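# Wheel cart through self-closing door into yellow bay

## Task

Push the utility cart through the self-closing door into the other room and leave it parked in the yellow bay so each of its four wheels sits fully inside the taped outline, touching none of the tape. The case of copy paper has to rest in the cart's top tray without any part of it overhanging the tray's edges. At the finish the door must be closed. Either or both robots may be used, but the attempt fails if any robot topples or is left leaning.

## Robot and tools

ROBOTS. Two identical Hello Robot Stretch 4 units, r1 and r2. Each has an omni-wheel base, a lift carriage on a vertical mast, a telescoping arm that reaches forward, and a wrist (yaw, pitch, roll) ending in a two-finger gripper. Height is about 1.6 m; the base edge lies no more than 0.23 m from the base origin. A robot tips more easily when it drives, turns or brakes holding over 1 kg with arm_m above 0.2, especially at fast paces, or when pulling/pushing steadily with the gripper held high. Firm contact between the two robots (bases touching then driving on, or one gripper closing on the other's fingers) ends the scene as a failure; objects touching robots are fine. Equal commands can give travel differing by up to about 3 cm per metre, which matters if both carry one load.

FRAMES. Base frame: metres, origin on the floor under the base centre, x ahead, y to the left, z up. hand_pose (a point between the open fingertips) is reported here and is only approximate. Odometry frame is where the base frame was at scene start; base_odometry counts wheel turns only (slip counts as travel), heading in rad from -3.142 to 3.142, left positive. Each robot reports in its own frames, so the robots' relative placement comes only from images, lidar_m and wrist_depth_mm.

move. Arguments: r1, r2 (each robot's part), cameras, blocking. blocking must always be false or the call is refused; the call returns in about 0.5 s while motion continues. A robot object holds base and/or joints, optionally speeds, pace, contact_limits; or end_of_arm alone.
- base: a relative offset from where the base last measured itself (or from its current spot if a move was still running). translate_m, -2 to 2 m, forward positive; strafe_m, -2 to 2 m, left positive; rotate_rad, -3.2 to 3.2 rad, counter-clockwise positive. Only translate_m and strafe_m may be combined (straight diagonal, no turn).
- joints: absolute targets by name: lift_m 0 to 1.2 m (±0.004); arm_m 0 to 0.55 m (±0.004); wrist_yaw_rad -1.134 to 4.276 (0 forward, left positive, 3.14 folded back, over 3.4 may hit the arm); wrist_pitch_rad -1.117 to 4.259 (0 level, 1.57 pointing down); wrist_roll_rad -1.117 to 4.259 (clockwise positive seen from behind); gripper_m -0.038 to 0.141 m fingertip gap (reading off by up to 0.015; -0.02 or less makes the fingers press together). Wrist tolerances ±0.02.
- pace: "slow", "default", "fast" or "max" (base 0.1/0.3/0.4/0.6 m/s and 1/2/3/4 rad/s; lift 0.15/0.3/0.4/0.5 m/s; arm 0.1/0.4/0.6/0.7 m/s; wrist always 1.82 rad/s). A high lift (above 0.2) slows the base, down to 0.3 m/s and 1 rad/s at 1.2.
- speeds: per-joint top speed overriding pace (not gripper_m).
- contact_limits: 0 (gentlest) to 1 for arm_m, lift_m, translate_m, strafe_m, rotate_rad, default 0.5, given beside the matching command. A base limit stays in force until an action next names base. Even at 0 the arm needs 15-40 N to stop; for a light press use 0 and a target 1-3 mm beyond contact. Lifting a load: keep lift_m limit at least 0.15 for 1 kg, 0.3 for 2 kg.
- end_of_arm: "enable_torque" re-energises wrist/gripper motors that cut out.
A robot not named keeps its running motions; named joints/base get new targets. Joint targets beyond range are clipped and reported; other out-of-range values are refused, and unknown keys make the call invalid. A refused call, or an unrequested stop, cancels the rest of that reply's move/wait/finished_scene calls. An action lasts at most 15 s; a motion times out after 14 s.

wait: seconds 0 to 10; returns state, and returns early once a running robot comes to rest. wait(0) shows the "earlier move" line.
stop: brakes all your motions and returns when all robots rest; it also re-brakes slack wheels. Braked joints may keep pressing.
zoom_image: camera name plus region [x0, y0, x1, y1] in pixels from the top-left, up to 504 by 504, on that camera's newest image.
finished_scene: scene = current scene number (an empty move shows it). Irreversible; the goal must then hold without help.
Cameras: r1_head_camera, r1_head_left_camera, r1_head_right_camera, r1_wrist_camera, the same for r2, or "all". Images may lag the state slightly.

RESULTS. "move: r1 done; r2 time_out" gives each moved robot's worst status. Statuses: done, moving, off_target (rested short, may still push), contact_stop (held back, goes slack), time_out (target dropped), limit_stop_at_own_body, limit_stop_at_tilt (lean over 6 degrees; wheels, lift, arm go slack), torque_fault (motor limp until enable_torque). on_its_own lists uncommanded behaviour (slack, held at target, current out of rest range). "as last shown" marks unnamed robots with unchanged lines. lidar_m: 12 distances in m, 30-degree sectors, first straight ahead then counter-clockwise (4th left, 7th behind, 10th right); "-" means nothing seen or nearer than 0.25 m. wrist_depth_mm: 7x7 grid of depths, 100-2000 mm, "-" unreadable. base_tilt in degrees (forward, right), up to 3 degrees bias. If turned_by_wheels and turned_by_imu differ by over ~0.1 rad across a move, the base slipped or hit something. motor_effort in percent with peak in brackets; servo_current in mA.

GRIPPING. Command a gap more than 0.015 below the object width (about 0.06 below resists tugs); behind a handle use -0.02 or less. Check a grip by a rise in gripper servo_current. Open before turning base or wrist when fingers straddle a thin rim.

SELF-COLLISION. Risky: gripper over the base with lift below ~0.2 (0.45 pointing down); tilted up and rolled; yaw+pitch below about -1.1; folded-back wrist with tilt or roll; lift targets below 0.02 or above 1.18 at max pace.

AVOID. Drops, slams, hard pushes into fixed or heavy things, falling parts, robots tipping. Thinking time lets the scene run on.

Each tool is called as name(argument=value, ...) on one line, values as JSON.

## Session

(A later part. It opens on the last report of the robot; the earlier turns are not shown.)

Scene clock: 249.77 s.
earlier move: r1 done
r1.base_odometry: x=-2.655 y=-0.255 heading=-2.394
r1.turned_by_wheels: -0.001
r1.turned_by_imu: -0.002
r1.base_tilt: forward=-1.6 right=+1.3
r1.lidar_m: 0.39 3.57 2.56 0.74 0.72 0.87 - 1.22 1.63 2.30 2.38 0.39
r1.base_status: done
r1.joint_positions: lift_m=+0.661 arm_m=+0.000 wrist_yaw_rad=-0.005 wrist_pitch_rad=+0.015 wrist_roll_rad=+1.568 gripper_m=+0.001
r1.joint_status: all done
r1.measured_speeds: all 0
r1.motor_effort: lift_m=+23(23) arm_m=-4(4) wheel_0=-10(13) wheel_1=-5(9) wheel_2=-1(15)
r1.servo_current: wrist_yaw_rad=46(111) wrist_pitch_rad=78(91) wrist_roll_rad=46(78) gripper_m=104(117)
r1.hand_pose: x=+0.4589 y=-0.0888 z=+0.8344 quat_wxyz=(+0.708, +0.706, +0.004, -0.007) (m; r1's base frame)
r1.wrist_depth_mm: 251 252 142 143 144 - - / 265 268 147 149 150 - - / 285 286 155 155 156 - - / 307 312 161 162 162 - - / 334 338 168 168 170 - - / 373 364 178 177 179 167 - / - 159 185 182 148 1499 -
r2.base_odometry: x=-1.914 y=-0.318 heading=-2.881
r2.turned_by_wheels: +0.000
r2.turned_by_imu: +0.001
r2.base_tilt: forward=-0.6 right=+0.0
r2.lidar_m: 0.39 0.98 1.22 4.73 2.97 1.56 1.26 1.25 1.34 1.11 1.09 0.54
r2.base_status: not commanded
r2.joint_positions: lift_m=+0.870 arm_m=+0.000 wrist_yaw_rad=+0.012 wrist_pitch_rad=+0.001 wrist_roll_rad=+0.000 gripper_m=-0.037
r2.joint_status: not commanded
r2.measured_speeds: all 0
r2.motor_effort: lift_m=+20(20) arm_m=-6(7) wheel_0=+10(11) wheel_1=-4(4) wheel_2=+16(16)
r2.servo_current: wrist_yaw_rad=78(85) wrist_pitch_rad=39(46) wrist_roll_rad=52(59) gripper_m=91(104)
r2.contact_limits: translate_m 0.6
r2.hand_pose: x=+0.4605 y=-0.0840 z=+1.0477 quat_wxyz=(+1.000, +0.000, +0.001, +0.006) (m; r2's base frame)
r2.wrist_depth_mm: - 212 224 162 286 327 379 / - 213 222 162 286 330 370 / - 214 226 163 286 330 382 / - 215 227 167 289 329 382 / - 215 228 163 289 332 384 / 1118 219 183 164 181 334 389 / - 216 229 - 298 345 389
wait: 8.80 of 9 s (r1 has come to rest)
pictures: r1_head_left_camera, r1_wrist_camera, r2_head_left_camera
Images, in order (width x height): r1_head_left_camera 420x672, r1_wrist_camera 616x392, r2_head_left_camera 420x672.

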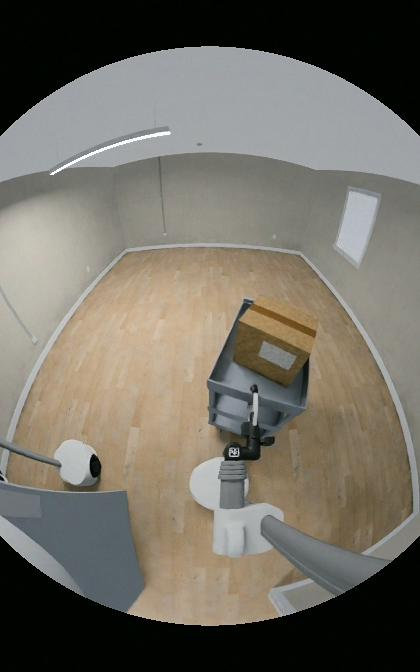

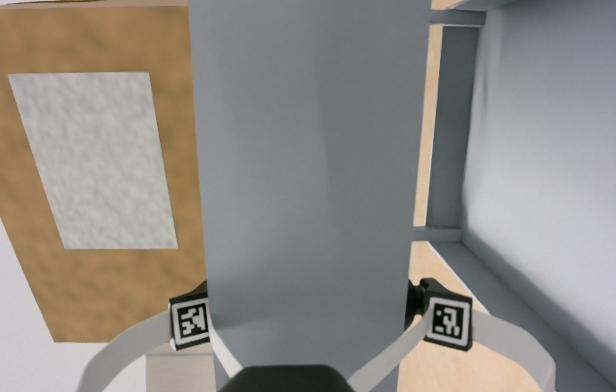

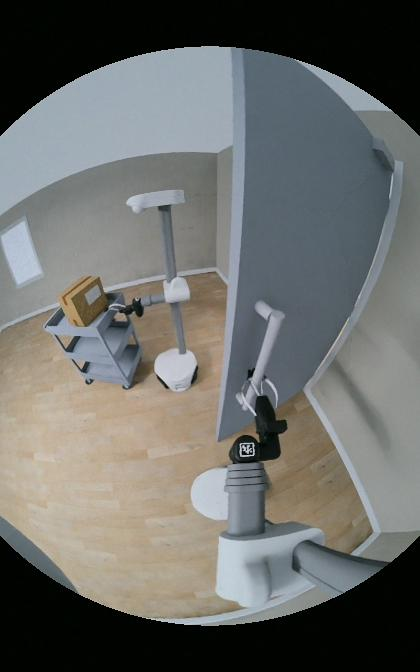

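move(blocking=false, r1={"base":{"translate_m":-0.8,"strafe_m":-0.03},"joints":{"wrist_yaw_rad":0.1},"speeds":{"wrist_yaw_rad":0.05},"pace":"slow"})

wait(seconds=9, cameras=["r1_head_left_camera","r1_head_right_camera","r1_wrist_camera"])

Scene clock: 259.17 s.
move: r1 moving
r1.base_odometry: x=-2.646 y=-0.246 heading=-2.395
r1.turned_by_wheels: -0.001
r1.turned_by_imu: -0.002
r1.base_tilt: forward=-1.5 right=+1.3
r1.lidar_m: 0.41 3.56 2.55 0.72 0.72 0.88 - 1.20 1.63 2.30 2.36 0.39
r1.base_status: translate_m moving; strafe_m moving
r1.joint_positions: lift_m=+0.661 arm_m=+0.000 wrist_yaw_rad=+0.002 wrist_pitch_rad=+0.015 wrist_roll_rad=+1.568 gripper_m=+0.001
r1.joint_status: wrist_yaw_rad moving
r1.measured_speeds: translate_m=-0.049 strafe_m=-0.002 rotate_rad=-0.002 lift_m=+0.000 arm_m=+0.000 wrist_yaw_rad=+0.039 wrist_pitch_rad=+0.000 wrist_roll_rad=+0.000
r1.motor_effort: lift_m=+23(23) arm_m=-4(4) wheel_0=-15(15) wheel_1=-5(8) wheel_2=+5(8)
r1.servo_current: wrist_yaw_rad=104(137) wrist_pitch_rad=85(91) wrist_roll_rad=46(52) gripper_m=91(104)
r1.hand_pose: x=+0.4594 y=-0.0869 z=+0.8344 quat_wxyz=(+0.708, +0.706, +0.006, -0.005) (m; r1's base frame)
r1.wrist_depth_mm: 250 252 141 142 143 - - / 264 267 147 148 149 - - / 286 289 154 154 156 - - / 309 310 161 161 162 - - / 336 338 168 168 169 - - / 375 364 178 177 179 166 - / - 160 185 183 148 1576 -
r2: as last shown
r2.turned_by_imu: +0.000
r2.base_tilt: forward=-0.7 right=+0.0
r2.lidar_m: 0.39 0.97 1.24 4.72 2.96 1.58 1.28 1.27 1.38 1.12 1.11 0.55
r2.motor_effort: lift_m=+20(20) arm_m=-6(6) wheel_0=+11(11) wheel_1=-4(4) wheel_2=+16(16)
r2.servo_current: wrist_yaw_rad=65(78) wrist_pitch_rad=39(46) wrist_roll_rad=52(59) gripper_m=91(111)
r2.contact_limits: translate_m 0.6
r2.wrist_depth_mm: - 211 224 161 285 327 377 / - 213 224 162 287 327 366 / - 214 226 162 287 329 382 / - 215 227 167 290 330 384 / - 215 228 164 291 334 384 / - 218 183 164 181 338 384 / - 216 229 - 300 343 392
pictures: none

Scene clock: 267.97 s.
earlier move: r1 done
r1.base_odometry: x=-2.089 y=+0.310 heading=-2.395
r1.turned_by_wheels: +0.001
r1.turned_by_imu: -0.001
r1.base_tilt: forward=-1.5 right=+1.3
r1.lidar_m: 0.38 3.59 0.67 0.58 0.59 3.44 3.36 0.58 0.58 1.41 0.42 0.29
r1.base_status: done
r1.joint_positions: lift_m=+0.661 arm_m=+0.000 wrist_yaw_rad=+0.097 wrist_pitch_rad=+0.015 wrist_roll_rad=+1.568 gripper_m=+0.001
r1.joint_status: all done
r1.measured_speeds: all 0
r1.motor_effort: lift_m=+23(23) arm_m=-4(4) wheel_0=-7(16) wheel_1=-3(10) wheel_2=+2(8)
r1.servo_current: wrist_yaw_rad=46(169) wrist_pitch_rad=85(91) wrist_roll_rad=52(72) gripper_m=98(111)
r1.hand_pose: x=+0.4664 y=-0.0590 z=+0.8344 quat_wxyz=(+0.707, +0.705, +0.040, +0.029) (m; r1's base frame)
r1.wrist_depth_mm: 204 - - - - - - / 240 - - - - - - / 301 - - - - - - / - 402 - - 104 - - / - - 111 119 121 128 - / - - 166 156 160 168 1205 / - 162 - 214 151 150 -
r2.base_odometry: x=-1.914 y=-0.318 heading=-2.881
r2.turned_by_wheels: +0.000
r2.turned_by_imu: +0.001
r2.base_tilt: forward=-0.7 right=+0.0
r2.lidar_m: 0.38 1.22 3.88 4.72 2.97 1.55 1.28 1.26 1.36 1.12 1.11 0.53
r2.base_status: not commanded
r2.joint_positions: lift_m=+0.870 arm_m=+0.000 wrist_yaw_rad=+0.012 wrist_pitch_rad=+0.001 wrist_roll_rad=+0.000 gripper_m=-0.037
r2.joint_status: not commanded
r2.measured_speeds: all 0
r2.motor_effort: lift_m=+20(20) arm_m=-6(7) wheel_0=+10(11) wheel_1=-4(4) wheel_2=+16(16)
r2.servo_current: wrist_yaw_rad=65(85) wrist_pitch_rad=39(52) wrist_roll_rad=52(65) gripper_m=104(111)
r2.contact_limits: translate_m 0.6
r2.hand_pose: x=+0.4605 y=-0.0840 z=+1.0477 quat_wxyz=(+1.000, +0.000, +0.001, +0.006) (m; r2's base frame)
r2.wrist_depth_mm: - 212 224 162 285 327 377 / - 213 224 162 286 329 368 / - 213 227 163 287 330 382 / - 214 229 167 289 330 384 / - 215 228 164 291 334 384 / - 218 183 164 181 338 387 / - 216 229 - 298 343 394
wait: 8.80 of 9 s (r1 has come to rest)
pictures: r1_head_left_camera, r1_head_right_camera, r1_wrist_camera
Images, in order (width x height): r1_head_left_camera 420x672, r1_head_right_camera 420x672, r1_wrist_camera 616x392.

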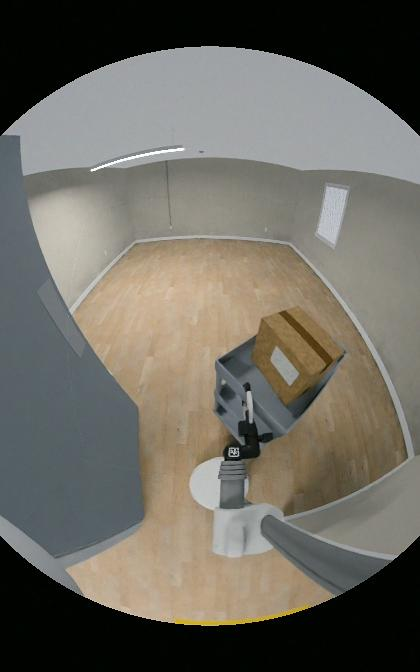

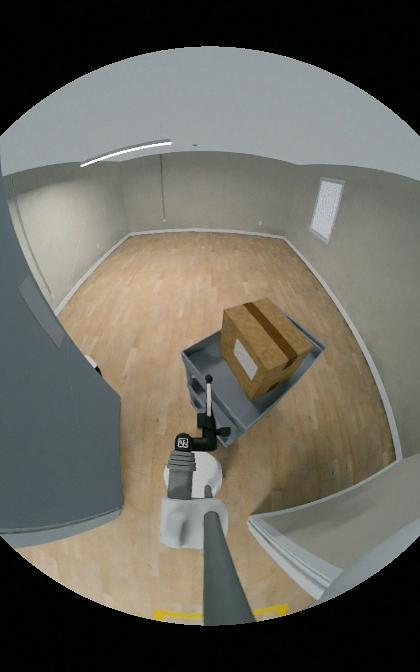

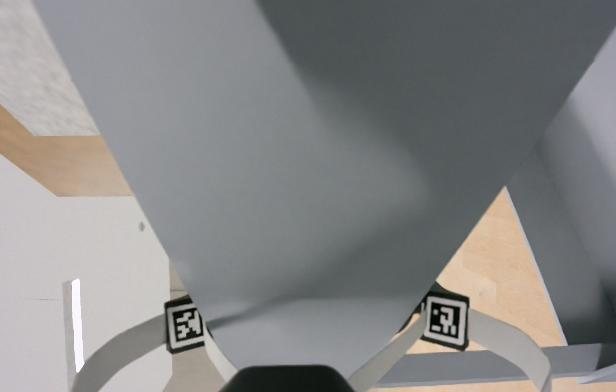

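move(blocking=false, r1={"base":{"translate_m":0.4,"strafe_m":0.03},"pace":"slow"})

wait(seconds=6, cameras=["r1_head_left_camera"])

move(blocking=false, r1={"base":{"translate_m":-0.5},"joints":{"wrist_yaw_rad":0.25},"speeds":{"wrist_yaw_rad":0.05},"pace":"slow"})

wait(seconds=7, cameras=["r1_head_left_camera","r1_wrist_camera"])

Scene clock: 276.10 s.
move: r1 moving
r1.base_odometry: x=-2.097 y=+0.301 heading=-2.395
r1.turned_by_wheels: +0.000
r1.turned_by_imu: +0.000
r1.base_tilt: forward=-1.6 right=+1.3
r1.lidar_m: 0.40 3.57 0.68 0.59 0.58 3.46 3.41 0.60 0.56 1.41 0.38 0.28
r1.base_status: translate_m moving; strafe_m moving
r1.joint_positions: lift_m=+0.661 arm_m=+0.000 wrist_yaw_rad=+0.097 wrist_pitch_rad=+0.015 wrist_roll_rad=+1.568 gripper_m=+0.001
r1.joint_status: not commanded
r1.measured_speeds: translate_m=+0.049 strafe_m=+0.004 rotate_rad=-0.001 lift_m=+0.000 arm_m=+0.000 wrist_yaw_rad=+0.000 wrist_pitch_rad=+0.000 wrist_roll_rad=+0.000
r1.motor_effort: lift_m=+23(23) arm_m=+0(4) wheel_0=+6(6) wheel_1=+5(6) wheel_2=-9(11)
r1.servo_current: wrist_yaw_rad=52(59) wrist_pitch_rad=85(85) wrist_roll_rad=46(78) gripper_m=91(104)
r1.hand_pose: x=+0.4664 y=-0.0590 z=+0.8344 quat_wxyz=(+0.707, +0.705, +0.040, +0.029) (m; r1's base frame)
r1.wrist_depth_mm: - - - - - - - / 238 - - - - - - / 298 - - - - - - / - - - - - - - / - - 112 113 114 116 - / - - 150 151 156 170 1205 / - 162 209 211 150 165 -
r2: as last shown
r2.turned_by_imu: +0.000
r2.base_tilt: forward=-0.7 right=+0.1
r2.lidar_m: 0.40 1.20 3.89 4.72 2.94 1.58 1.26 1.25 1.37 1.11 1.10 0.55
r2.motor_effort: lift_m=+20(20) arm_m=-6(6) wheel_0=+10(11) wheel_1=-4(4) wheel_2=+16(16)
r2.servo_current: wrist_yaw_rad=59(72) wrist_pitch_rad=39(46) wrist_roll_rad=46(59) gripper_m=98(104)
r2.contact_limits: translate_m 0.6
r2.wrist_depth_mm: - 213 224 161 285 327 377 / - 213 222 162 285 327 368 / - 214 226 162 286 329 377 / - 214 227 167 289 332 382 / - 216 228 164 291 332 384 / - 219 182 164 181 336 387 / - 217 229 - 298 343 392
pictures: none

Scene clock: 280.90 s.
earlier move: r1 done
r1.base_odometry: x=-2.362 y=+0.017 heading=-2.396
r1.turned_by_wheels: -0.001
r1.turned_by_imu: -0.005
r1.base_tilt: forward=-1.6 right=+1.3
r1.lidar_m: 0.41 3.57 0.72 0.64 0.64 0.78 3.79 0.88 1.06 2.31 0.30 0.27
r1.base_status: done
r1.joint_positions: lift_m=+0.661 arm_m=+0.000 wrist_yaw_rad=+0.075 wrist_pitch_rad=+0.015 wrist_roll_rad=+1.568 gripper_m=+0.001
r1.joint_status: not commanded
r1.measured_speeds: all 0
r1.on_its_own: wrist_yaw_rad is at rest, and its servo_current (169 mA) is outside its rest range (0 to 104 mA)
r1.motor_effort: lift_m=+23(23) arm_m=+4(4) wheel_0=-7(12) wheel_1=+1(8) wheel_2=-8(18)
r1.servo_current: wrist_yaw_rad=169(176) wrist_pitch_rad=85(91) wrist_roll_rad=59(78) gripper_m=91(104)
r1.hand_pose: x=+0.4649 y=-0.0657 z=+0.8344 quat_wxyz=(+0.708, +0.705, +0.032, +0.021) (m; r1's base frame)
r1.wrist_depth_mm: - - - - - - - / - - - - - - - / - - - - - - - / - - - - - - - / - - - - - - - / - - 143 147 155 165 - / - 162 - - - 1537 -
r2.base_odometry: x=-1.914 y=-0.318 heading=-2.881
r2.turned_by_wheels: +0.000
r2.turned_by_imu: +0.001
r2.base_tilt: forward=-0.6 right=+0.1
r2.lidar_m: 0.39 1.20 3.87 4.74 2.97 1.53 1.27 1.25 1.36 1.13 1.08 0.53
r2.base_status: not commanded
r2.joint_positions: lift_m=+0.870 arm_m=+0.000 wrist_yaw_rad=+0.012 wrist_pitch_rad=+0.001 wrist_roll_rad=+0.000 gripper_m=-0.037
r2.joint_status: not commanded
r2.measured_speeds: all 0
r2.motor_effort: lift_m=+20(20) arm_m=-6(7) wheel_0=+10(11) wheel_1=-4(4) wheel_2=+16(16)
r2.servo_current: wrist_yaw_rad=65(91) wrist_pitch_rad=39(52) wrist_roll_rad=52(65) gripper_m=104(104)
r2.contact_limits: translate_m 0.6
r2.hand_pose: x=+0.4605 y=-0.0840 z=+1.0477 quat_wxyz=(+1.000, +0.000, +0.001, +0.006) (m; r2's base frame)
r2.wrist_depth_mm: - 212 224 161 285 329 379 / - 213 223 162 286 329 368 / - 214 227 163 289 330 377 / - 214 227 167 287 332 382 / 1078 215 228 164 290 332 387 / - 213 183 164 181 336 387 / - 214 228 - 298 345 392
wait: 4.80 of 6 s (r1 has come to rest)
pictures: r1_head_left_camera
Images, in order (width x height): r1_head_left_camera 420x672.

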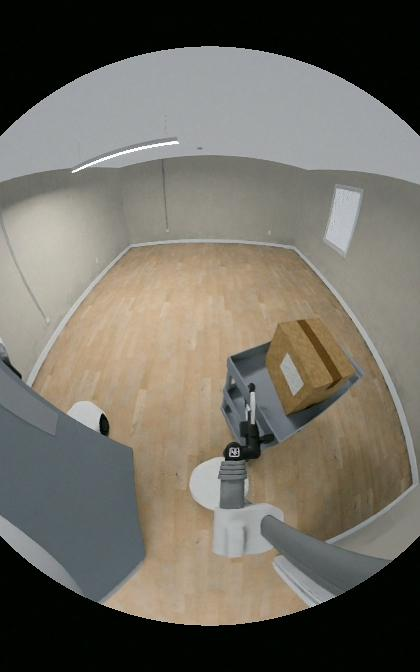

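Scene clock: 281.40 s.
move: r1 moving
r1.base_odometry: x=-2.353 y=+0.025 heading=-2.397
r1.turned_by_wheels: -0.002
r1.turned_by_imu: -0.002
r1.base_tilt: forward=-1.6 right=+1.3
r1.lidar_m: 0.40 3.57 0.70 0.64 0.63 0.75 3.80 0.88 1.03 2.30 0.31 0.26
r1.base_status: translate_m moving
r1.joint_positions: lift_m=+0.661 arm_m=+0.000 wrist_yaw_rad=+0.087 wrist_pitch_rad=+0.015 wrist_roll_rad=+1.568 gripper_m=+0.001
r1.joint_status: wrist_yaw_rad moving
r1.measured_speeds: translate_m=-0.049 strafe_m=+0.000 rotate_rad=+0.001 lift_m=+0.000 arm_m=+0.000 wrist_yaw_rad=+0.053 wrist_pitch_rad=+0.000 wrist_roll_rad=+0.000
r1.motor_effort: lift_m=+23(23) arm_m=-4(4) wheel_0=-18(18) wheel_1=-7(7) wheel_2=+3(7)
r1.servo_current: wrist_yaw_rad=280(286) wrist_pitch_rad=78(91) wrist_roll_rad=52(65) gripper_m=91(91)
r1.hand_pose: x=+0.4658 y=-0.0620 z=+0.8344 quat_wxyz=(+0.708, +0.705, +0.036, +0.025) (m; r1's base frame)
r1.wrist_depth_mm: - - - - - - - / - - - - - - - / - - - - - - - / - - - - - - - / - - - - - - - / - - 143 147 155 164 - / - 173 - - 273 1576 -
r2: as last shown
r2.turned_by_imu: +0.000
r2.base_tilt: forward=-0.7 right=+0.0
r2.lidar_m: 0.38 1.21 3.90 4.74 2.96 1.56 1.26 1.27 1.36 1.12 1.09 0.55
r2.motor_effort: lift_m=+20(20) arm_m=-6(6) wheel_0=+11(11) wheel_1=-4(4) wheel_2=+16(16)
r2.servo_current: wrist_yaw_rad=78(78) wrist_pitch_rad=46(46) wrist_roll_rad=52(59) gripper_m=104(104)
r2.contact_limits: translate_m 0.6
r2.wrist_depth_mm: - 212 224 161 285 329 379 / - 213 223 162 287 327 373 / - 215 226 163 287 329 377 / - 215 228 168 287 332 384 / 1042 215 228 163 289 334 387 / - 213 183 165 181 338 387 / - 213 229 - 298 343 389
pictures: none

Scene clock: 287.20 s.
earlier move: r1 done
r1.base_odometry: x=-1.995 y=+0.356 heading=-2.395
r1.turned_by_wheels: +0.002
r1.turned_by_imu: +0.002
r1.base_tilt: forward=-1.6 right=+1.2
r1.lidar_m: 0.37 0.34 0.61 0.52 0.54 3.35 3.25 3.34 0.52 1.00 2.37 0.55
r1.base_status: done
r1.joint_positions: lift_m=+0.661 arm_m=+0.000 wrist_yaw_rad=+0.255 wrist_pitch_rad=+0.015 wrist_roll_rad=+1.570 gripper_m=+0.001
r1.joint_status: all done
r1.measured_speeds: all 0
r1.motor_effort: lift_m=+23(23) arm_m=-4(4) wheel_0=+1(18) wheel_1=-1(10) wheel_2=+5(12)
r1.servo_current: wrist_yaw_rad=52(286) wrist_pitch_rad=78(98) wrist_roll_rad=46(72) gripper_m=91(98)
r1.hand_pose: x=+0.4720 y=-0.0120 z=+0.8344 quat_wxyz=(+0.702, +0.700, +0.095, +0.084) (m; r1's base frame)
r1.wrist_depth_mm: - - 248 244 - 1537 1118 / - - 235 232 - 1537 - / - 349 224 221 - 1708 - / 340 342 213 211 214 - - / 336 338 205 203 208 - - / 330 338 193 193 194 168 - / 325 168 187 187 168 166 -
r2.base_odometry: x=-1.914 y=-0.318 heading=-2.881
r2.turned_by_wheels: +0.000
r2.turned_by_imu: +0.001
r2.base_tilt: forward=-0.6 right=+0.0
r2.lidar_m: 0.40 0.64 3.87 4.73 2.97 1.57 1.27 1.27 1.37 1.11 1.08 0.55
r2.base_status: not commanded
r2.joint_positions: lift_m=+0.870 arm_m=+0.000 wrist_yaw_rad=+0.012 wrist_pitch_rad=+0.001 wrist_roll_rad=+0.000 gripper_m=-0.037
r2.joint_status: not commanded
r2.measured_speeds: all 0
r2.motor_effort: lift_m=+20(20) arm_m=-6(7) wheel_0=+10(11) wheel_1=-4(4) wheel_2=+16(16)
r2.servo_current: wrist_yaw_rad=65(85) wrist_pitch_rad=33(46) wrist_roll_rad=52(72) gripper_m=98(111)
r2.contact_limits: translate_m 0.6
r2.hand_pose: x=+0.4605 y=-0.0840 z=+1.0477 quat_wxyz=(+1.000, +0.000, +0.001, +0.006) (m; r2's base frame)
r2.wrist_depth_mm: - 211 224 162 285 327 377 / - 213 223 162 286 329 368 / - 214 227 163 286 330 379 / - 214 227 167 289 332 382 / - 215 228 163 290 332 384 / - 212 182 164 181 338 387 / 535 213 229 - 298 345 392
wait: 5.80 of 7 s (r1 has come to rest)
pictures: r1_head_left_camera, r1_wrist_camera
Images, in order (width x height): r1_head_left_camera 420x672, r1_wrist_camera 616x392.

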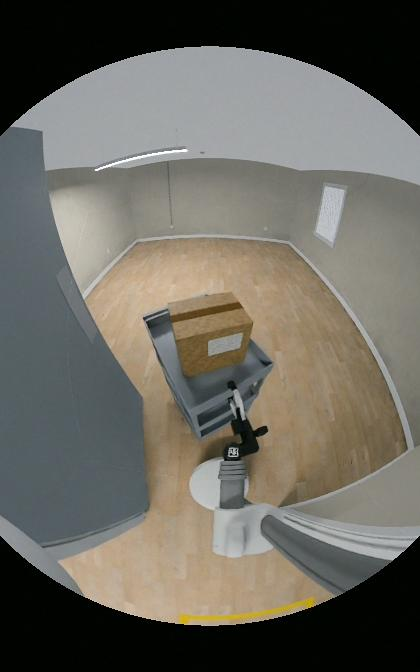

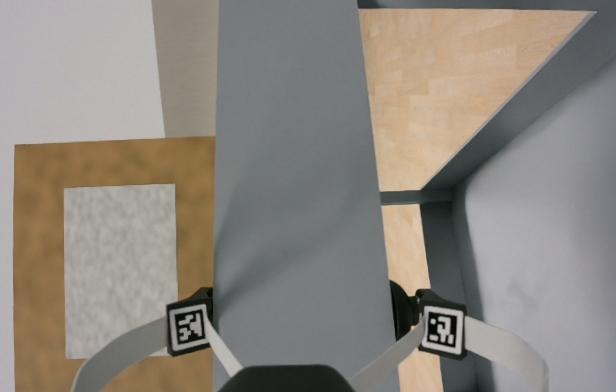

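move(blocking=false, r1={"base":{"translate_m":-0.25,"strafe_m":0.0},"joints":{"wrist_yaw_rad":0.05},"speeds":{"wrist_yaw_rad":0.08},"pace":"slow"})

wait(seconds=5, cameras=["r1_head_left_camera","r1_head_right_camera","r1_wrist_camera"])

Scene clock: 292.73 s.
move: r1 moving
r1.base_odometry: x=-1.986 y=+0.364 heading=-2.395
r1.turned_by_wheels: +0.001
r1.turned_by_imu: +0.001
r1.base_tilt: forward=-1.6 right=+1.3
r1.lidar_m: 0.36 0.35 0.63 0.51 0.52 3.33 3.25 3.33 0.53 0.96 2.40 0.53
r1.base_status: translate_m moving; strafe_m moving
r1.joint_positions: lift_m=+0.661 arm_m=+0.000 wrist_yaw_rad=+0.243 wrist_pitch_rad=+0.015 wrist_roll_rad=+1.570 gripper_m=+0.001
r1.joint_status: wrist_yaw_rad moving
r1.measured_speeds: translate_m=-0.049 strafe_m=+0.000 rotate_rad=-0.001 lift_m=+0.000 arm_m=+0.000 wrist_yaw_rad=-0.061 wrist_pitch_rad=+0.000 wrist_roll_rad=+0.000
r1.motor_effort: lift_m=+23(23) arm_m=-4(4) wheel_0=+1(3) wheel_1=-4(7) wheel_2=+14(14)
r1.servo_current: wrist_yaw_rad=189(189) wrist_pitch_rad=78(85) wrist_roll_rad=39(52) gripper_m=91(91)
r1.hand_pose: x=+0.4718 y=-0.0155 z=+0.8344 quat_wxyz=(+0.703, +0.701, +0.091, +0.080) (m; r1's base frame)
r1.wrist_depth_mm: - - 246 243 - 1499 1182 / - - 236 233 - 1576 - / - 347 224 221 - 1708 - / 340 343 213 211 214 - - / 332 340 206 202 207 - - / 332 334 193 194 194 168 - / 327 167 187 188 170 165 -
r2: as last shown
r2.turned_by_imu: +0.000
r2.base_tilt: forward=-0.7 right=+0.0
r2.lidar_m: 0.39 0.65 3.89 4.73 2.96 1.58 1.27 1.24 1.37 1.10 1.09 0.52
r2.motor_effort: lift_m=+20(20) arm_m=-6(6) wheel_0=+11(11) wheel_1=-4(4) wheel_2=+16(16)
r2.servo_current: wrist_yaw_rad=78(78) wrist_pitch_rad=39(46) wrist_roll_rad=46(52) gripper_m=98(104)
r2.contact_limits: translate_m 0.6
r2.wrist_depth_mm: - 212 224 161 285 329 377 / - 212 223 162 286 329 370 / - 214 226 163 286 329 384 / - 214 226 167 287 330 382 / - 215 228 164 290 334 387 / - 212 182 164 181 338 387 / 508 213 229 - 298 343 392
pictures: none

Scene clock: 296.00 s.
earlier move: r1 off_target
r1.base_odometry: x=-1.811 y=+0.526 heading=-2.395
r1.turned_by_wheels: +0.000
r1.turned_by_imu: +0.001
r1.base_tilt: forward=-1.5 right=+1.3
r1.lidar_m: 0.28 0.27 0.54 0.49 0.55 3.12 2.99 3.06 0.49 0.45 2.40 0.55
r1.base_status: done
r1.joint_positions: lift_m=+0.661 arm_m=+0.000 wrist_yaw_rad=+0.071 wrist_pitch_rad=+0.015 wrist_roll_rad=+1.570 gripper_m=+0.001
r1.joint_status: wrist_yaw_rad off_target (ended at +0.071, target +0.050)
r1.measured_speeds: all 0
r1.on_its_own: wrist_yaw_rad is at rest, and its servo_current (124 mA) is outside its rest range (0 to 104 mA)
r1.motor_effort: lift_m=+23(23) arm_m=-4(4) wheel_0=+2(5) wheel_1=-3(8) wheel_2=+5(16)
r1.servo_current: wrist_yaw_rad=124(280) wrist_pitch_rad=78(98) wrist_roll_rad=46(65) gripper_m=85(98)
r1.hand_pose: x=+0.4647 y=-0.0668 z=+0.8344 quat_wxyz=(+0.707, +0.706, +0.030, +0.020) (m; r1's base frame)
r1.wrist_depth_mm: - - - - - 1576 1138 / - - - 357 375 375 379 / - - - 294 - 1499 - / - - - 252 - 1661 - / - 370 364 220 231 1708 - / 342 343 193 193 189 169 - / 319 167 181 177 170 169 -
r2.base_odometry: x=-1.914 y=-0.318 heading=-2.881
r2.turned_by_wheels: +0.000
r2.turned_by_imu: +0.000
r2.base_tilt: forward=-0.6 right=+0.0
r2.lidar_m: 0.40 0.85 3.90 4.71 2.95 1.58 1.28 1.26 1.37 1.12 1.09 0.56
r2.base_status: not commanded
r2.joint_positions: lift_m=+0.870 arm_m=+0.000 wrist_yaw_rad=+0.012 wrist_pitch_rad=+0.001 wrist_roll_rad=+0.000 gripper_m=-0.037
r2.joint_status: not commanded
r2.measured_speeds: all 0
r2.motor_effort: lift_m=+20(20) arm_m=-6(7) wheel_0=+10(11) wheel_1=-4(4) wheel_2=+16(16)
r2.servo_current: wrist_yaw_rad=72(85) wrist_pitch_rad=33(46) wrist_roll_rad=52(65) gripper_m=104(104)
r2.contact_limits: translate_m 0.6
r2.hand_pose: x=+0.4605 y=-0.0840 z=+1.0477 quat_wxyz=(+1.000, +0.000, +0.001, +0.006) (m; r2's base frame)
r2.wrist_depth_mm: - 211 224 161 285 327 379 / - 213 224 162 286 329 370 / - 214 226 163 286 330 379 / - 215 227 167 287 332 382 / - 216 227 164 290 332 387 / - 218 182 164 181 334 387 / - 216 229 - 298 343 392
wait: 3.27 of 5 s (r1 has come to rest)
pictures: r1_head_left_camera, r1_head_right_camera, r1_wrist_camera
Images, in order (width x height): r1_head_left_camera 420x672, r1_head_right_camera 420x672, r1_wrist_camera 616x392.

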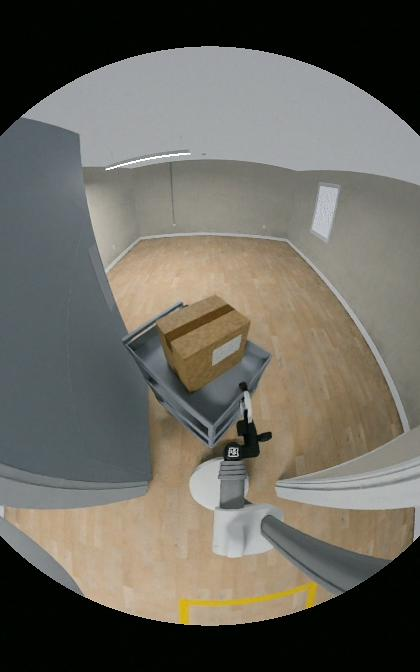

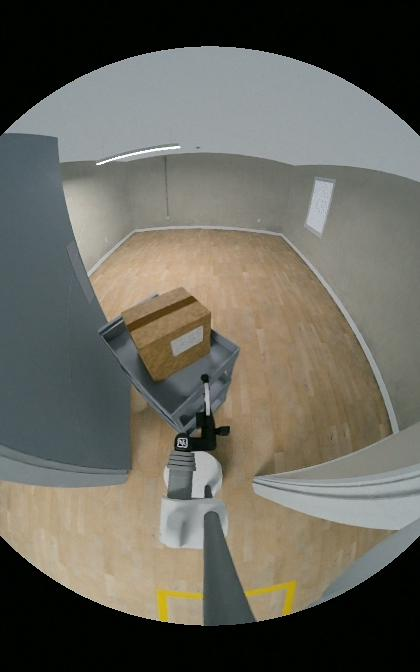

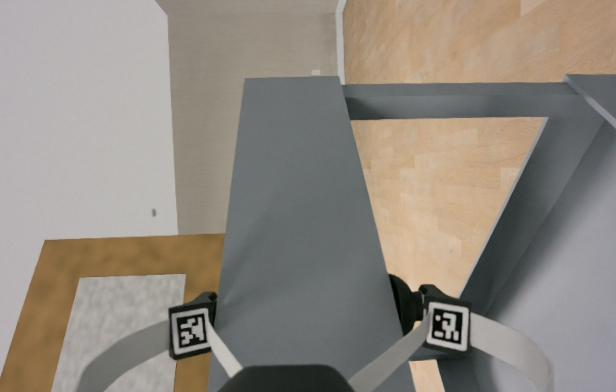

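move(blocking=false, r1={"base":{"translate_m":0.6,"strafe_m":-0.12},"pace":"slow"})

wait(seconds=8, cameras=["r1_head_left_camera"])

move(blocking=false, r1={"base":{"translate_m":-0.4},"joints":{"wrist_yaw_rad":-0.12},"speeds":{"wrist_yaw_rad":0.06},"pace":"slow"})

wait(seconds=7, cameras=["r1_head_left_camera","r1_wrist_camera"])

Scene clock: 302.47 s.
move: r1 moving
r1.base_odometry: x=-1.822 y=+0.519 heading=-2.394
r1.turned_by_wheels: +0.001
r1.turned_by_imu: +0.000
r1.base_tilt: forward=-1.6 right=+1.3
r1.lidar_m: 0.25 0.26 0.55 0.48 0.57 3.13 3.00 3.10 0.46 0.42 2.39 0.57
r1.base_status: translate_m moving; strafe_m moving
r1.joint_positions: lift_m=+0.661 arm_m=+0.000 wrist_yaw_rad=+0.064 wrist_pitch_rad=+0.015 wrist_roll_rad=+1.570 gripper_m=+0.001
r1.joint_status: not commanded
r1.measured_speeds: translate_m=+0.048 strafe_m=-0.010 rotate_rad=-0.001 lift_m=+0.000 arm_m=+0.000 wrist_yaw_rad=-0.022 wrist_pitch_rad=+0.000 wrist_roll_rad=+0.000
r1.motor_effort: lift_m=+23(23) arm_m=-2(4) wheel_0=+10(12) wheel_1=+4(6) wheel_2=-5(5)
r1.servo_current: wrist_yaw_rad=72(124) wrist_pitch_rad=78(85) wrist_roll_rad=52(65) gripper_m=91(91)
r1.hand_pose: x=+0.4643 y=-0.0687 z=+0.8344 quat_wxyz=(+0.707, +0.706, +0.028, +0.017) (m; r1's base frame)
r1.wrist_depth_mm: - - - - - 1576 1138 / - - - 368 - 1397 1078 / - - - 298 - 1537 415 / - - - 253 - 1576 - / - 373 362 218 231 1756 - / 340 343 191 192 189 167 - / 315 168 177 174 163 - -
r2: as last shown
r2.lidar_m: 0.40 0.85 3.91 4.72 2.99 1.55 1.28 1.25 1.35 1.10 1.10 0.54
r2.motor_effort: lift_m=+20(20) arm_m=-6(6) wheel_0=+11(11) wheel_1=-4(4) wheel_2=+16(16)
r2.servo_current: wrist_yaw_rad=65(85) wrist_pitch_rad=39(52) wrist_roll_rad=52(52) gripper_m=98(104)
r2.contact_limits: translate_m 0.6
r2.wrist_depth_mm: - 212 224 161 285 327 379 / - 213 221 162 287 327 370 / - 214 226 163 287 330 382 / - 214 227 167 287 330 382 / - 215 228 164 290 332 387 / - 218 182 164 181 334 387 / - 216 229 - 298 345 392
pictures: none

Scene clock: 309.37 s.
earlier move: r1 done
r1.base_odometry: x=-2.333 y=+0.206 heading=-2.395
r1.turned_by_wheels: -0.001
r1.turned_by_imu: +0.000
r1.base_tilt: forward=-1.6 right=+1.2
r1.lidar_m: 0.25 0.25 0.46 0.71 0.73 0.93 3.64 0.69 0.85 2.17 2.27 3.02
r1.base_status: done
r1.joint_positions: lift_m=+0.661 arm_m=+0.000 wrist_yaw_rad=+0.056 wrist_pitch_rad=+0.015 wrist_roll_rad=+1.570 gripper_m=+0.001
r1.joint_status: not commanded
r1.measured_speeds: all 0
r1.motor_effort: lift_m=+23(23) arm_m=+3(4) wheel_0=+1(17) wheel_1=+6(16) wheel_2=-9(16)
r1.servo_current: wrist_yaw_rad=52(137) wrist_pitch_rad=85(91) wrist_roll_rad=59(72) gripper_m=91(98)
r1.hand_pose: x=+0.4637 y=-0.0711 z=+0.8344 quat_wxyz=(+0.707, +0.707, +0.025, +0.014) (m; r1's base frame)
r1.wrist_depth_mm: - - - - - 1618 1138 / - - - - - 1618 1160 / - - - - - 1618 1160 / - - - 375 - 1430 445 / - - - 264 - 1618 - / - - 212 202 194 168 - / 342 167 177 170 158 525 -
r2.base_odometry: x=-1.914 y=-0.318 heading=-2.881
r2.turned_by_wheels: +0.000
r2.turned_by_imu: +0.001
r2.base_tilt: forward=-0.6 right=+0.0
r2.lidar_m: 0.40 0.65 3.86 4.74 2.98 1.57 1.28 1.26 1.36 1.12 1.09 0.53
r2.base_status: not commanded
r2.joint_positions: lift_m=+0.870 arm_m=+0.000 wrist_yaw_rad=+0.012 wrist_pitch_rad=+0.001 wrist_roll_rad=+0.000 gripper_m=-0.037
r2.joint_status: not commanded
r2.measured_speeds: all 0
r2.motor_effort: lift_m=+20(20) arm_m=-6(7) wheel_0=+10(11) wheel_1=-4(4) wheel_2=+16(16)
r2.servo_current: wrist_yaw_rad=78(85) wrist_pitch_rad=39(52) wrist_roll_rad=39(65) gripper_m=104(104)
r2.contact_limits: translate_m 0.6
r2.hand_pose: x=+0.4605 y=-0.0840 z=+1.0477 quat_wxyz=(+1.000, +0.000, +0.001, +0.006) (m; r2's base frame)
r2.wrist_depth_mm: - 213 224 162 285 329 377 / - 213 222 162 285 329 370 / - 214 226 162 286 330 382 / - 215 227 167 289 332 382 / 759 215 228 164 290 332 384 / 759 216 183 165 182 336 387 / 504 213 229 - 298 345 389
wait: 6.90 of 8 s (r1 has come to rest)
pictures: r1_head_left_camera
Images, in order (width x height): r1_head_left_camera 420x672.

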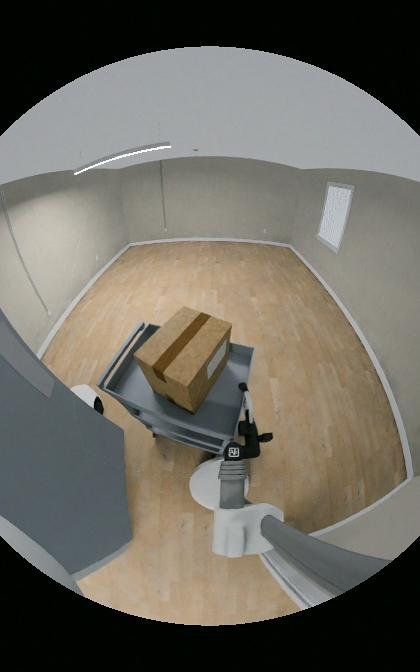

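Scene clock: 309.87 s.
move: r1 moving
r1.base_odometry: x=-2.324 y=+0.214 heading=-2.395
r1.turned_by_wheels: +0.000
r1.turned_by_imu: +0.001
r1.base_tilt: forward=-1.6 right=+1.3
r1.lidar_m: 0.25 0.25 0.46 0.73 0.72 0.93 3.60 0.67 0.86 2.17 2.25 3.02
r1.base_status: translate_m moving
r1.joint_positions: lift_m=+0.661 arm_m=+0.000 wrist_yaw_rad=+0.046 wrist_pitch_rad=+0.015 wrist_roll_rad=+1.569 gripper_m=+0.001
r1.joint_status: wrist_yaw_rad moving
r1.measured_speeds: translate_m=-0.050 strafe_m=+0.000 rotate_rad=+0.000 lift_m=+0.000 arm_m=+0.000 wrist_yaw_rad=-0.043 wrist_pitch_rad=+0.000 wrist_roll_rad=-0.002
r1.motor_effort: lift_m=+23(23) arm_m=+0(4) wheel_0=-3(7) wheel_1=-4(7) wheel_2=+11(11)
r1.servo_current: wrist_yaw_rad=124(130) wrist_pitch_rad=85(91) wrist_roll_rad=26(59) gripper_m=91(98)
r1.hand_pose: x=+0.4630 y=-0.0741 z=+0.8344 quat_wxyz=(+0.708, +0.706, +0.022, +0.011) (m; r1's base frame)
r1.wrist_depth_mm: - - - - - 1661 1160 / - - - - - 1618 1160 / - - - - - 1661 1182 / - - - 362 415 418 415 / - - - 256 - 1661 - / - - 199 199 191 166 - / 338 159 175 169 152 1499 -
r2: as last shown
r2.turned_by_imu: +0.000
r2.base_tilt: forward=-0.7 right=+0.0
r2.lidar_m: 0.41 0.68 3.89 4.72 2.97 1.59 1.26 1.25 1.34 1.11 1.10 0.55
r2.motor_effort: lift_m=+20(20) arm_m=-6(6) wheel_0=+10(11) wheel_1=-4(4) wheel_2=+16(16)
r2.servo_current: wrist_yaw_rad=52(78) wrist_pitch_rad=33(46) wrist_roll_rad=52(59) gripper_m=98(104)
r2.contact_limits: translate_m 0.6
r2.wrist_depth_mm: - 212 224 161 285 327 377 / - 213 223 162 287 329 370 / - 214 227 162 287 330 379 / - 215 228 167 289 330 384 / 759 215 228 163 290 332 384 / 750 216 182 164 181 336 387 / 504 213 229 - 297 345 392
pictures: none

Scene clock: 314.67 s.
earlier move: r1 done
r1.base_odometry: x=-2.039 y=+0.478 heading=-2.396
r1.turned_by_wheels: -0.001
r1.turned_by_imu: +0.000
r1.base_tilt: forward=-1.6 right=+1.3
r1.lidar_m: 0.37 3.66 0.75 0.64 0.63 3.29 3.19 0.51 0.42 0.82 2.22 0.39
r1.base_status: done
r1.joint_positions: lift_m=+0.661 arm_m=+0.000 wrist_yaw_rad=-0.119 wrist_pitch_rad=+0.015 wrist_roll_rad=+1.569 gripper_m=+0.001
r1.joint_status: all done
r1.measured_speeds: all 0
r1.motor_effort: lift_m=+23(23) arm_m=-3(4) wheel_0=-5(10) wheel_1=-3(8) wheel_2=+2(15)
r1.servo_current: wrist_yaw_rad=46(299) wrist_pitch_rad=85(91) wrist_roll_rad=46(72) gripper_m=91(98)
r1.hand_pose: x=+0.4468 y=-0.1211 z=+0.8344 quat_wxyz=(+0.706, +0.705, -0.037, -0.048) (m; r1's base frame)
r1.wrist_depth_mm: - - 195 195 197 1618 1138 / 309 312 192 192 195 1708 - / 310 317 190 190 191 - - / 317 322 187 187 189 - - / 322 327 185 185 187 - - / 330 330 182 182 185 166 - / 338 153 181 181 150 169 -
r2.base_odometry: x=-1.914 y=-0.318 heading=-2.881
r2.turned_by_wheels: +0.000
r2.turned_by_imu: +0.001
r2.base_tilt: forward=-0.7 right=+0.0
r2.lidar_m: 0.38 1.22 3.89 4.72 2.98 1.55 1.26 1.25 1.38 1.10 1.09 0.57
r2.base_status: not commanded
r2.joint_positions: lift_m=+0.870 arm_m=+0.000 wrist_yaw_rad=+0.012 wrist_pitch_rad=+0.001 wrist_roll_rad=+0.000 gripper_m=-0.037
r2.joint_status: not commanded
r2.measured_speeds: all 0
r2.motor_effort: lift_m=+20(20) arm_m=-6(7) wheel_0=+11(11) wheel_1=-4(4) wheel_2=+16(16)
r2.servo_current: wrist_yaw_rad=65(85) wrist_pitch_rad=39(46) wrist_roll_rad=39(59) gripper_m=91(104)
r2.contact_limits: translate_m 0.6
r2.hand_pose: x=+0.4605 y=-0.0840 z=+1.0477 quat_wxyz=(+1.000, +0.000, +0.001, +0.006) (m; r2's base frame)
r2.wrist_depth_mm: - 213 224 161 285 329 379 / - 213 223 162 286 329 368 / - 213 226 163 287 329 379 / - 215 226 167 287 330 382 / - 215 228 163 291 332 382 / - 216 182 164 182 336 387 / - 216 229 - 298 345 389
wait: 4.80 of 7 s (r1 has come to rest)
pictures: r1_head_left_camera, r1_wrist_camera
Images, in order (width x height): r1_head_left_camera 420x672, r1_wrist_camera 616x392.

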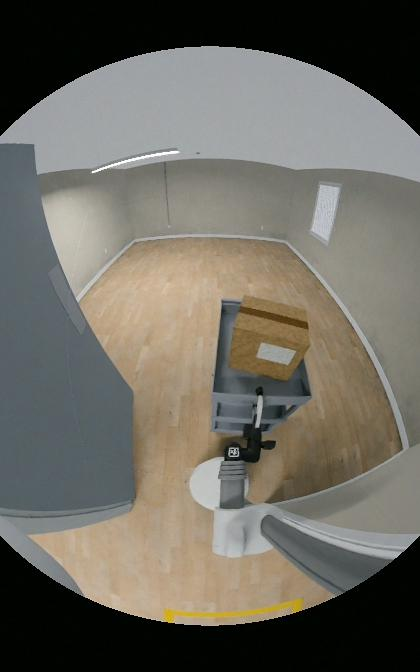

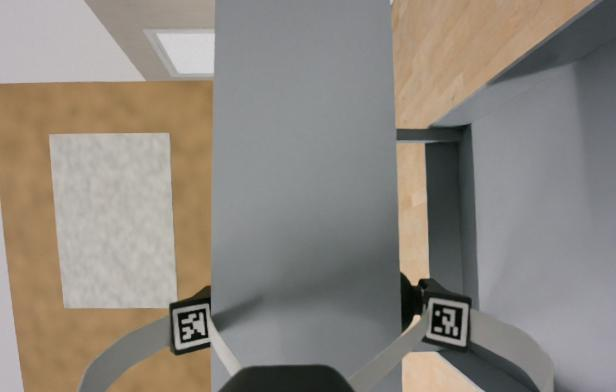

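move(blocking=false, r1={"base":{"translate_m":-0.8,"strafe_m":0.1},"joints":{"wrist_yaw_rad":-0.05},"speeds":{"wrist_yaw_rad":0.05},"pace":"slow"})

wait(seconds=9, cameras=["r1_head_left_camera","r1_head_right_camera","r1_wrist_camera"])

Scene clock: 319.87 s.
move: r1 moving
r1.base_odometry: x=-2.029 y=+0.485 heading=-2.396
r1.turned_by_wheels: -0.001
r1.turned_by_imu: -0.001
r1.base_tilt: forward=-1.5 right=+1.3
r1.lidar_m: 0.38 3.67 0.74 0.63 0.65 3.30 3.19 3.28 0.38 0.78 2.28 0.40
r1.base_status: translate_m moving; strafe_m moving
r1.joint_positions: lift_m=+0.661 arm_m=+0.000 wrist_yaw_rad=-0.108 wrist_pitch_rad=+0.015 wrist_roll_rad=+1.569 gripper_m=+0.001
r1.joint_status: wrist_yaw_rad moving
r1.measured_speeds: translate_m=-0.048 strafe_m=+0.007 rotate_rad=-0.001 lift_m=+0.000 arm_m=+0.000 wrist_yaw_rad=+0.020 wrist_pitch_rad=+0.000 wrist_roll_rad=+0.000
r1.motor_effort: lift_m=+23(23) arm_m=-4(4) wheel_0=-11(12) wheel_1=-5(6) wheel_2=+7(8)
r1.servo_current: wrist_yaw_rad=72(85) wrist_pitch_rad=78(85) wrist_roll_rad=59(59) gripper_m=91(91)
r1.hand_pose: x=+0.4482 y=-0.1179 z=+0.8344 quat_wxyz=(+0.707, +0.706, -0.033, -0.044) (m; r1's base frame)
r1.wrist_depth_mm: - - 194 194 196 1618 1182 / 309 312 191 191 194 1756 - / 312 315 189 190 191 - - / 319 320 186 187 189 - - / 322 327 185 185 187 - - / 329 334 182 183 185 166 - / 338 152 181 181 150 615 -
r2: as last shown
r2.turned_by_imu: +0.000
r2.base_tilt: forward=-0.6 right=+0.0
r2.lidar_m: 0.39 1.23 3.88 4.74 2.96 1.58 1.26 1.24 1.34 1.11 1.10 0.57
r2.motor_effort: lift_m=+20(20) arm_m=-6(7) wheel_0=+10(11) wheel_1=-4(4) wheel_2=+16(16)
r2.servo_current: wrist_yaw_rad=65(78) wrist_pitch_rad=46(46) wrist_roll_rad=46(59) gripper_m=98(104)
r2.contact_limits: translate_m 0.6
r2.wrist_depth_mm: - 212 225 161 285 327 377 / - 213 223 163 286 327 370 / - 214 226 163 287 329 384 / - 215 227 167 289 330 384 / - 215 227 164 290 332 387 / - 216 183 165 181 338 389 / - 216 229 - 300 343 392
pictures: none

Scene clock: 328.70 s.
earlier move: r1 done
r1.base_odometry: x=-1.384 y=+0.947 heading=-2.395
r1.turned_by_wheels: +0.001
r1.turned_by_imu: -0.002
r1.base_tilt: forward=-1.5 right=+1.3
r1.lidar_m: 0.41 0.75 0.68 1.55 2.53 2.48 2.37 2.48 2.43 1.90 0.44 0.40
r1.base_status: done
r1.joint_positions: lift_m=+0.661 arm_m=+0.000 wrist_yaw_rad=-0.048 wrist_pitch_rad=+0.015 wrist_roll_rad=+1.569 gripper_m=+0.001
r1.joint_status: all done
r1.measured_speeds: all 0
r1.motor_effort: lift_m=+23(23) arm_m=-4(5) wheel_0=-2(15) wheel_1=-3(8) wheel_2=+5(10)
r1.servo_current: wrist_yaw_rad=33(130) wrist_pitch_rad=78(91) wrist_roll_rad=46(72) gripper_m=85(98)
r1.hand_pose: x=+0.4547 y=-0.1012 z=+0.8344 quat_wxyz=(+0.708, +0.706, -0.012, -0.023) (m; r1's base frame)
r1.wrist_depth_mm: 245 249 136 137 139 - - / 263 266 143 145 147 - - / 285 289 151 153 156 - - / 310 317 160 163 163 - - / 349 349 170 171 174 1808 - / - 384 181 182 184 170 - / - 163 191 192 146 1464 -
r2.base_odometry: x=-1.914 y=-0.318 heading=-2.881
r2.turned_by_wheels: +0.000
r2.turned_by_imu: +0.001
r2.base_tilt: forward=-0.7 right=+0.0
r2.lidar_m: 0.38 3.47 3.90 4.73 2.96 1.58 1.27 1.26 1.38 1.11 1.10 0.56
r2.base_status: not commanded
r2.joint_positions: lift_m=+0.870 arm_m=+0.000 wrist_yaw_rad=+0.012 wrist_pitch_rad=+0.001 wrist_roll_rad=+0.000 gripper_m=-0.037
r2.joint_status: not commanded
r2.measured_speeds: all 0
r2.motor_effort: lift_m=+20(20) arm_m=-6(7) wheel_0=+11(11) wheel_1=-4(4) wheel_2=+16(16)
r2.servo_current: wrist_yaw_rad=59(91) wrist_pitch_rad=33(52) wrist_roll_rad=46(65) gripper_m=98(104)
r2.contact_limits: translate_m 0.6
r2.hand_pose: x=+0.4605 y=-0.0840 z=+1.0477 quat_wxyz=(+1.000, +0.000, +0.001, +0.006) (m; r2's base frame)
r2.wrist_depth_mm: - 212 224 161 285 327 377 / - 212 222 162 286 327 368 / - 214 226 163 287 329 379 / - 215 227 167 289 329 382 / - 215 228 164 289 332 384 / - 219 183 164 181 338 387 / - 216 229 - 298 345 392
wait: 8.83 of 9 s (r1 has come to rest)
pictures: r1_head_left_camera, r1_head_right_camera, r1_wrist_camera
Images, in order (width x height): r1_head_left_camera 420x672, r1_head_right_camera 420x672, r1_wrist_camera 616x392.

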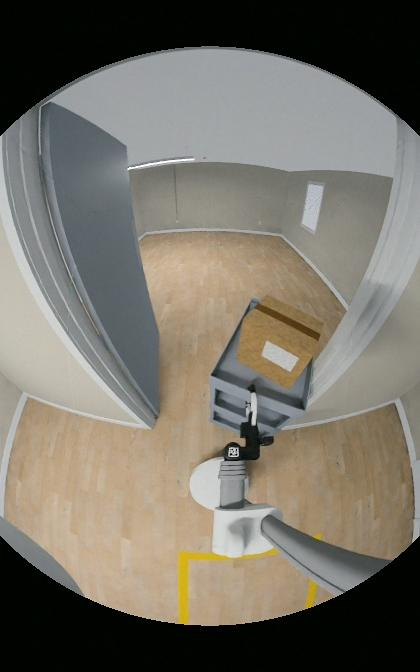

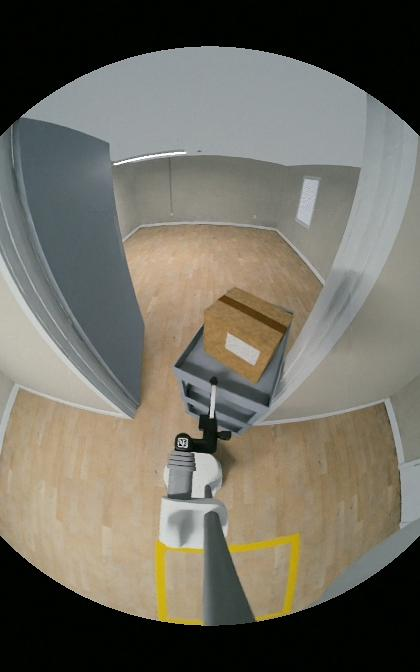

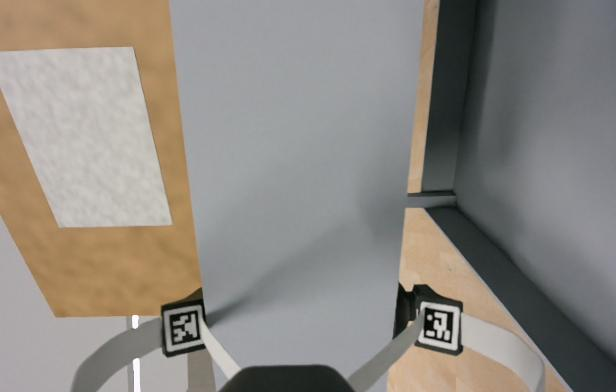

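move(blocking=false, r1={"base":{"translate_m":-0.4,"strafe_m":0.05},"joints":{"wrist_yaw_rad":0.12},"speeds":{"wrist_yaw_rad":0.05},"pace":"slow"})

wait(seconds=7, cameras=["r1_head_left_camera","r1_head_right_camera","r1_wrist_camera"])

Scene clock: 335.60 s.
move: r1 moving
r1.base_odometry: x=-1.374 y=+0.954 heading=-2.396
r1.turned_by_wheels: +0.000
r1.turned_by_imu: +0.000
r1.base_tilt: forward=-1.5 right=+1.3
r1.lidar_m: 0.39 0.77 0.69 1.60 2.50 2.48 2.33 2.46 2.41 1.93 0.63 0.38
r1.base_status: translate_m moving; strafe_m moving
r1.joint_positions: lift_m=+0.661 arm_m=+0.000 wrist_yaw_rad=-0.029 wrist_pitch_rad=+0.015 wrist_roll_rad=+1.569 gripper_m=+0.001
r1.joint_status: wrist_yaw_rad moving
r1.measured_speeds: translate_m=-0.048 strafe_m=+0.006 rotate_rad=-0.002 lift_m=+0.000 arm_m=+0.000 wrist_yaw_rad=+0.044 wrist_pitch_rad=+0.000 wrist_roll_rad=+0.000
r1.motor_effort: lift_m=+23(23) arm_m=-4(4) wheel_0=-6(7) wheel_1=-5(5) wheel_2=+9(10)
r1.servo_current: wrist_yaw_rad=26(72) wrist_pitch_rad=85(91) wrist_roll_rad=52(65) gripper_m=91(91)
r1.hand_pose: x=+0.4566 y=-0.0958 z=+0.8344 quat_wxyz=(+0.708, +0.706, -0.005, -0.016) (m; r1's base frame)
r1.wrist_depth_mm: 247 250 136 137 140 - - / 263 268 143 146 147 - - / 286 291 152 154 157 - - / 314 319 160 163 164 - - / 349 351 171 172 174 1808 - / - 387 181 184 185 170 - / - 163 195 192 146 1537 -
r2: as last shown
r2.turned_by_imu: +0.000
r2.base_tilt: forward=-0.6 right=+0.0
r2.lidar_m: 0.39 3.47 3.87 4.71 2.95 1.58 1.27 1.26 1.36 1.11 1.11 0.56
r2.motor_effort: lift_m=+20(20) arm_m=-6(6) wheel_0=+11(11) wheel_1=-4(4) wheel_2=+16(16)
r2.servo_current: wrist_yaw_rad=78(85) wrist_pitch_rad=46(46) wrist_roll_rad=59(59) gripper_m=98(104)
r2.contact_limits: translate_m 0.6
r2.wrist_depth_mm: - 213 224 161 283 329 377 / - 213 223 162 286 327 368 / - 214 226 162 286 330 382 / - 216 227 167 286 329 384 / - 215 228 163 290 330 387 / - 219 183 165 182 336 387 / - 216 229 - 298 345 389
pictures: none

Scene clock: 340.40 s.
earlier move: r1 done
r1.base_odometry: x=-1.056 y=+1.181 heading=-2.395
r1.turned_by_wheels: +0.000
r1.turned_by_imu: +0.001
r1.base_tilt: forward=-1.6 right=+1.3
r1.lidar_m: 0.39 0.39 1.14 2.34 2.45 2.07 1.96 2.07 2.45 2.35 1.18 0.46
r1.base_status: done
r1.joint_positions: lift_m=+0.661 arm_m=+0.000 wrist_yaw_rad=+0.122 wrist_pitch_rad=+0.015 wrist_roll_rad=+1.569 gripper_m=+0.001
r1.joint_status: all done
r1.measured_speeds: all 0
r1.motor_effort: lift_m=+23(23) arm_m=-4(4) wheel_0=+0(11) wheel_1=-2(6) wheel_2=+5(10)
r1.servo_current: wrist_yaw_rad=65(85) wrist_pitch_rad=78(98) wrist_roll_rad=52(65) gripper_m=91(98)
r1.hand_pose: x=+0.4678 y=-0.0517 z=+0.8344 quat_wxyz=(+0.707, +0.705, +0.048, +0.038) (m; r1's base frame)
r1.wrist_depth_mm: - - 200 201 - 1576 - / - - 196 199 - 1708 - / 315 320 195 196 198 - - / 322 327 193 194 196 820 - / 329 334 191 191 193 - - / 334 340 188 190 190 168 - / 342 163 187 188 156 148 -
r2.base_odometry: x=-1.914 y=-0.318 heading=-2.881
r2.turned_by_wheels: +0.000
r2.turned_by_imu: +0.001
r2.base_tilt: forward=-0.6 right=+0.0
r2.lidar_m: 0.39 3.45 3.87 4.75 2.95 1.53 1.25 1.25 1.36 1.11 1.11 0.54
r2.base_status: not commanded
r2.joint_positions: lift_m=+0.870 arm_m=+0.000 wrist_yaw_rad=+0.012 wrist_pitch_rad=+0.001 wrist_roll_rad=+0.000 gripper_m=-0.037
r2.joint_status: not commanded
r2.measured_speeds: all 0
r2.motor_effort: lift_m=+20(20) arm_m=-6(7) wheel_0=+11(11) wheel_1=-3(4) wheel_2=+16(16)
r2.servo_current: wrist_yaw_rad=72(85) wrist_pitch_rad=39(46) wrist_roll_rad=46(59) gripper_m=104(111)
r2.contact_limits: translate_m 0.6
r2.hand_pose: x=+0.4605 y=-0.0840 z=+1.0477 quat_wxyz=(+1.000, +0.000, +0.001, +0.006) (m; r2's base frame)
r2.wrist_depth_mm: - 212 224 161 285 329 377 / - 213 222 162 285 329 370 / - 214 226 163 286 330 379 / - 214 227 167 289 332 382 / - 215 228 164 291 334 384 / - 219 183 164 181 334 387 / - 216 229 - 297 345 392
wait: 4.80 of 7 s (r1 has come to rest)
pictures: r1_head_left_camera, r1_head_right_camera, r1_wrist_camera
Images, in order (width x height): r1_head_left_camera 420x672, r1_head_right_camera 420x672, r1_wrist_camera 616x392.

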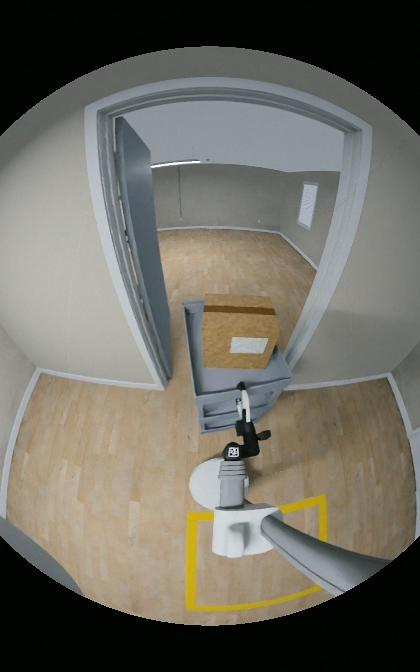

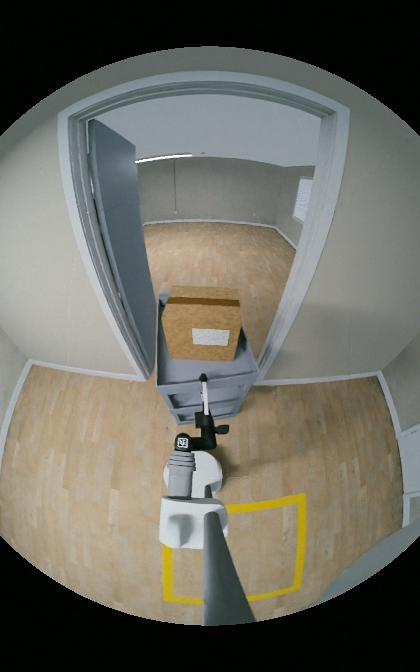

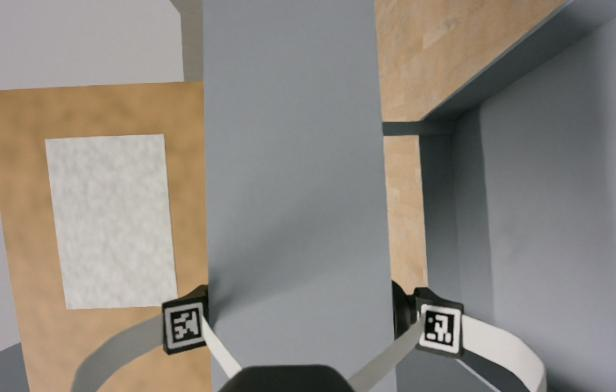

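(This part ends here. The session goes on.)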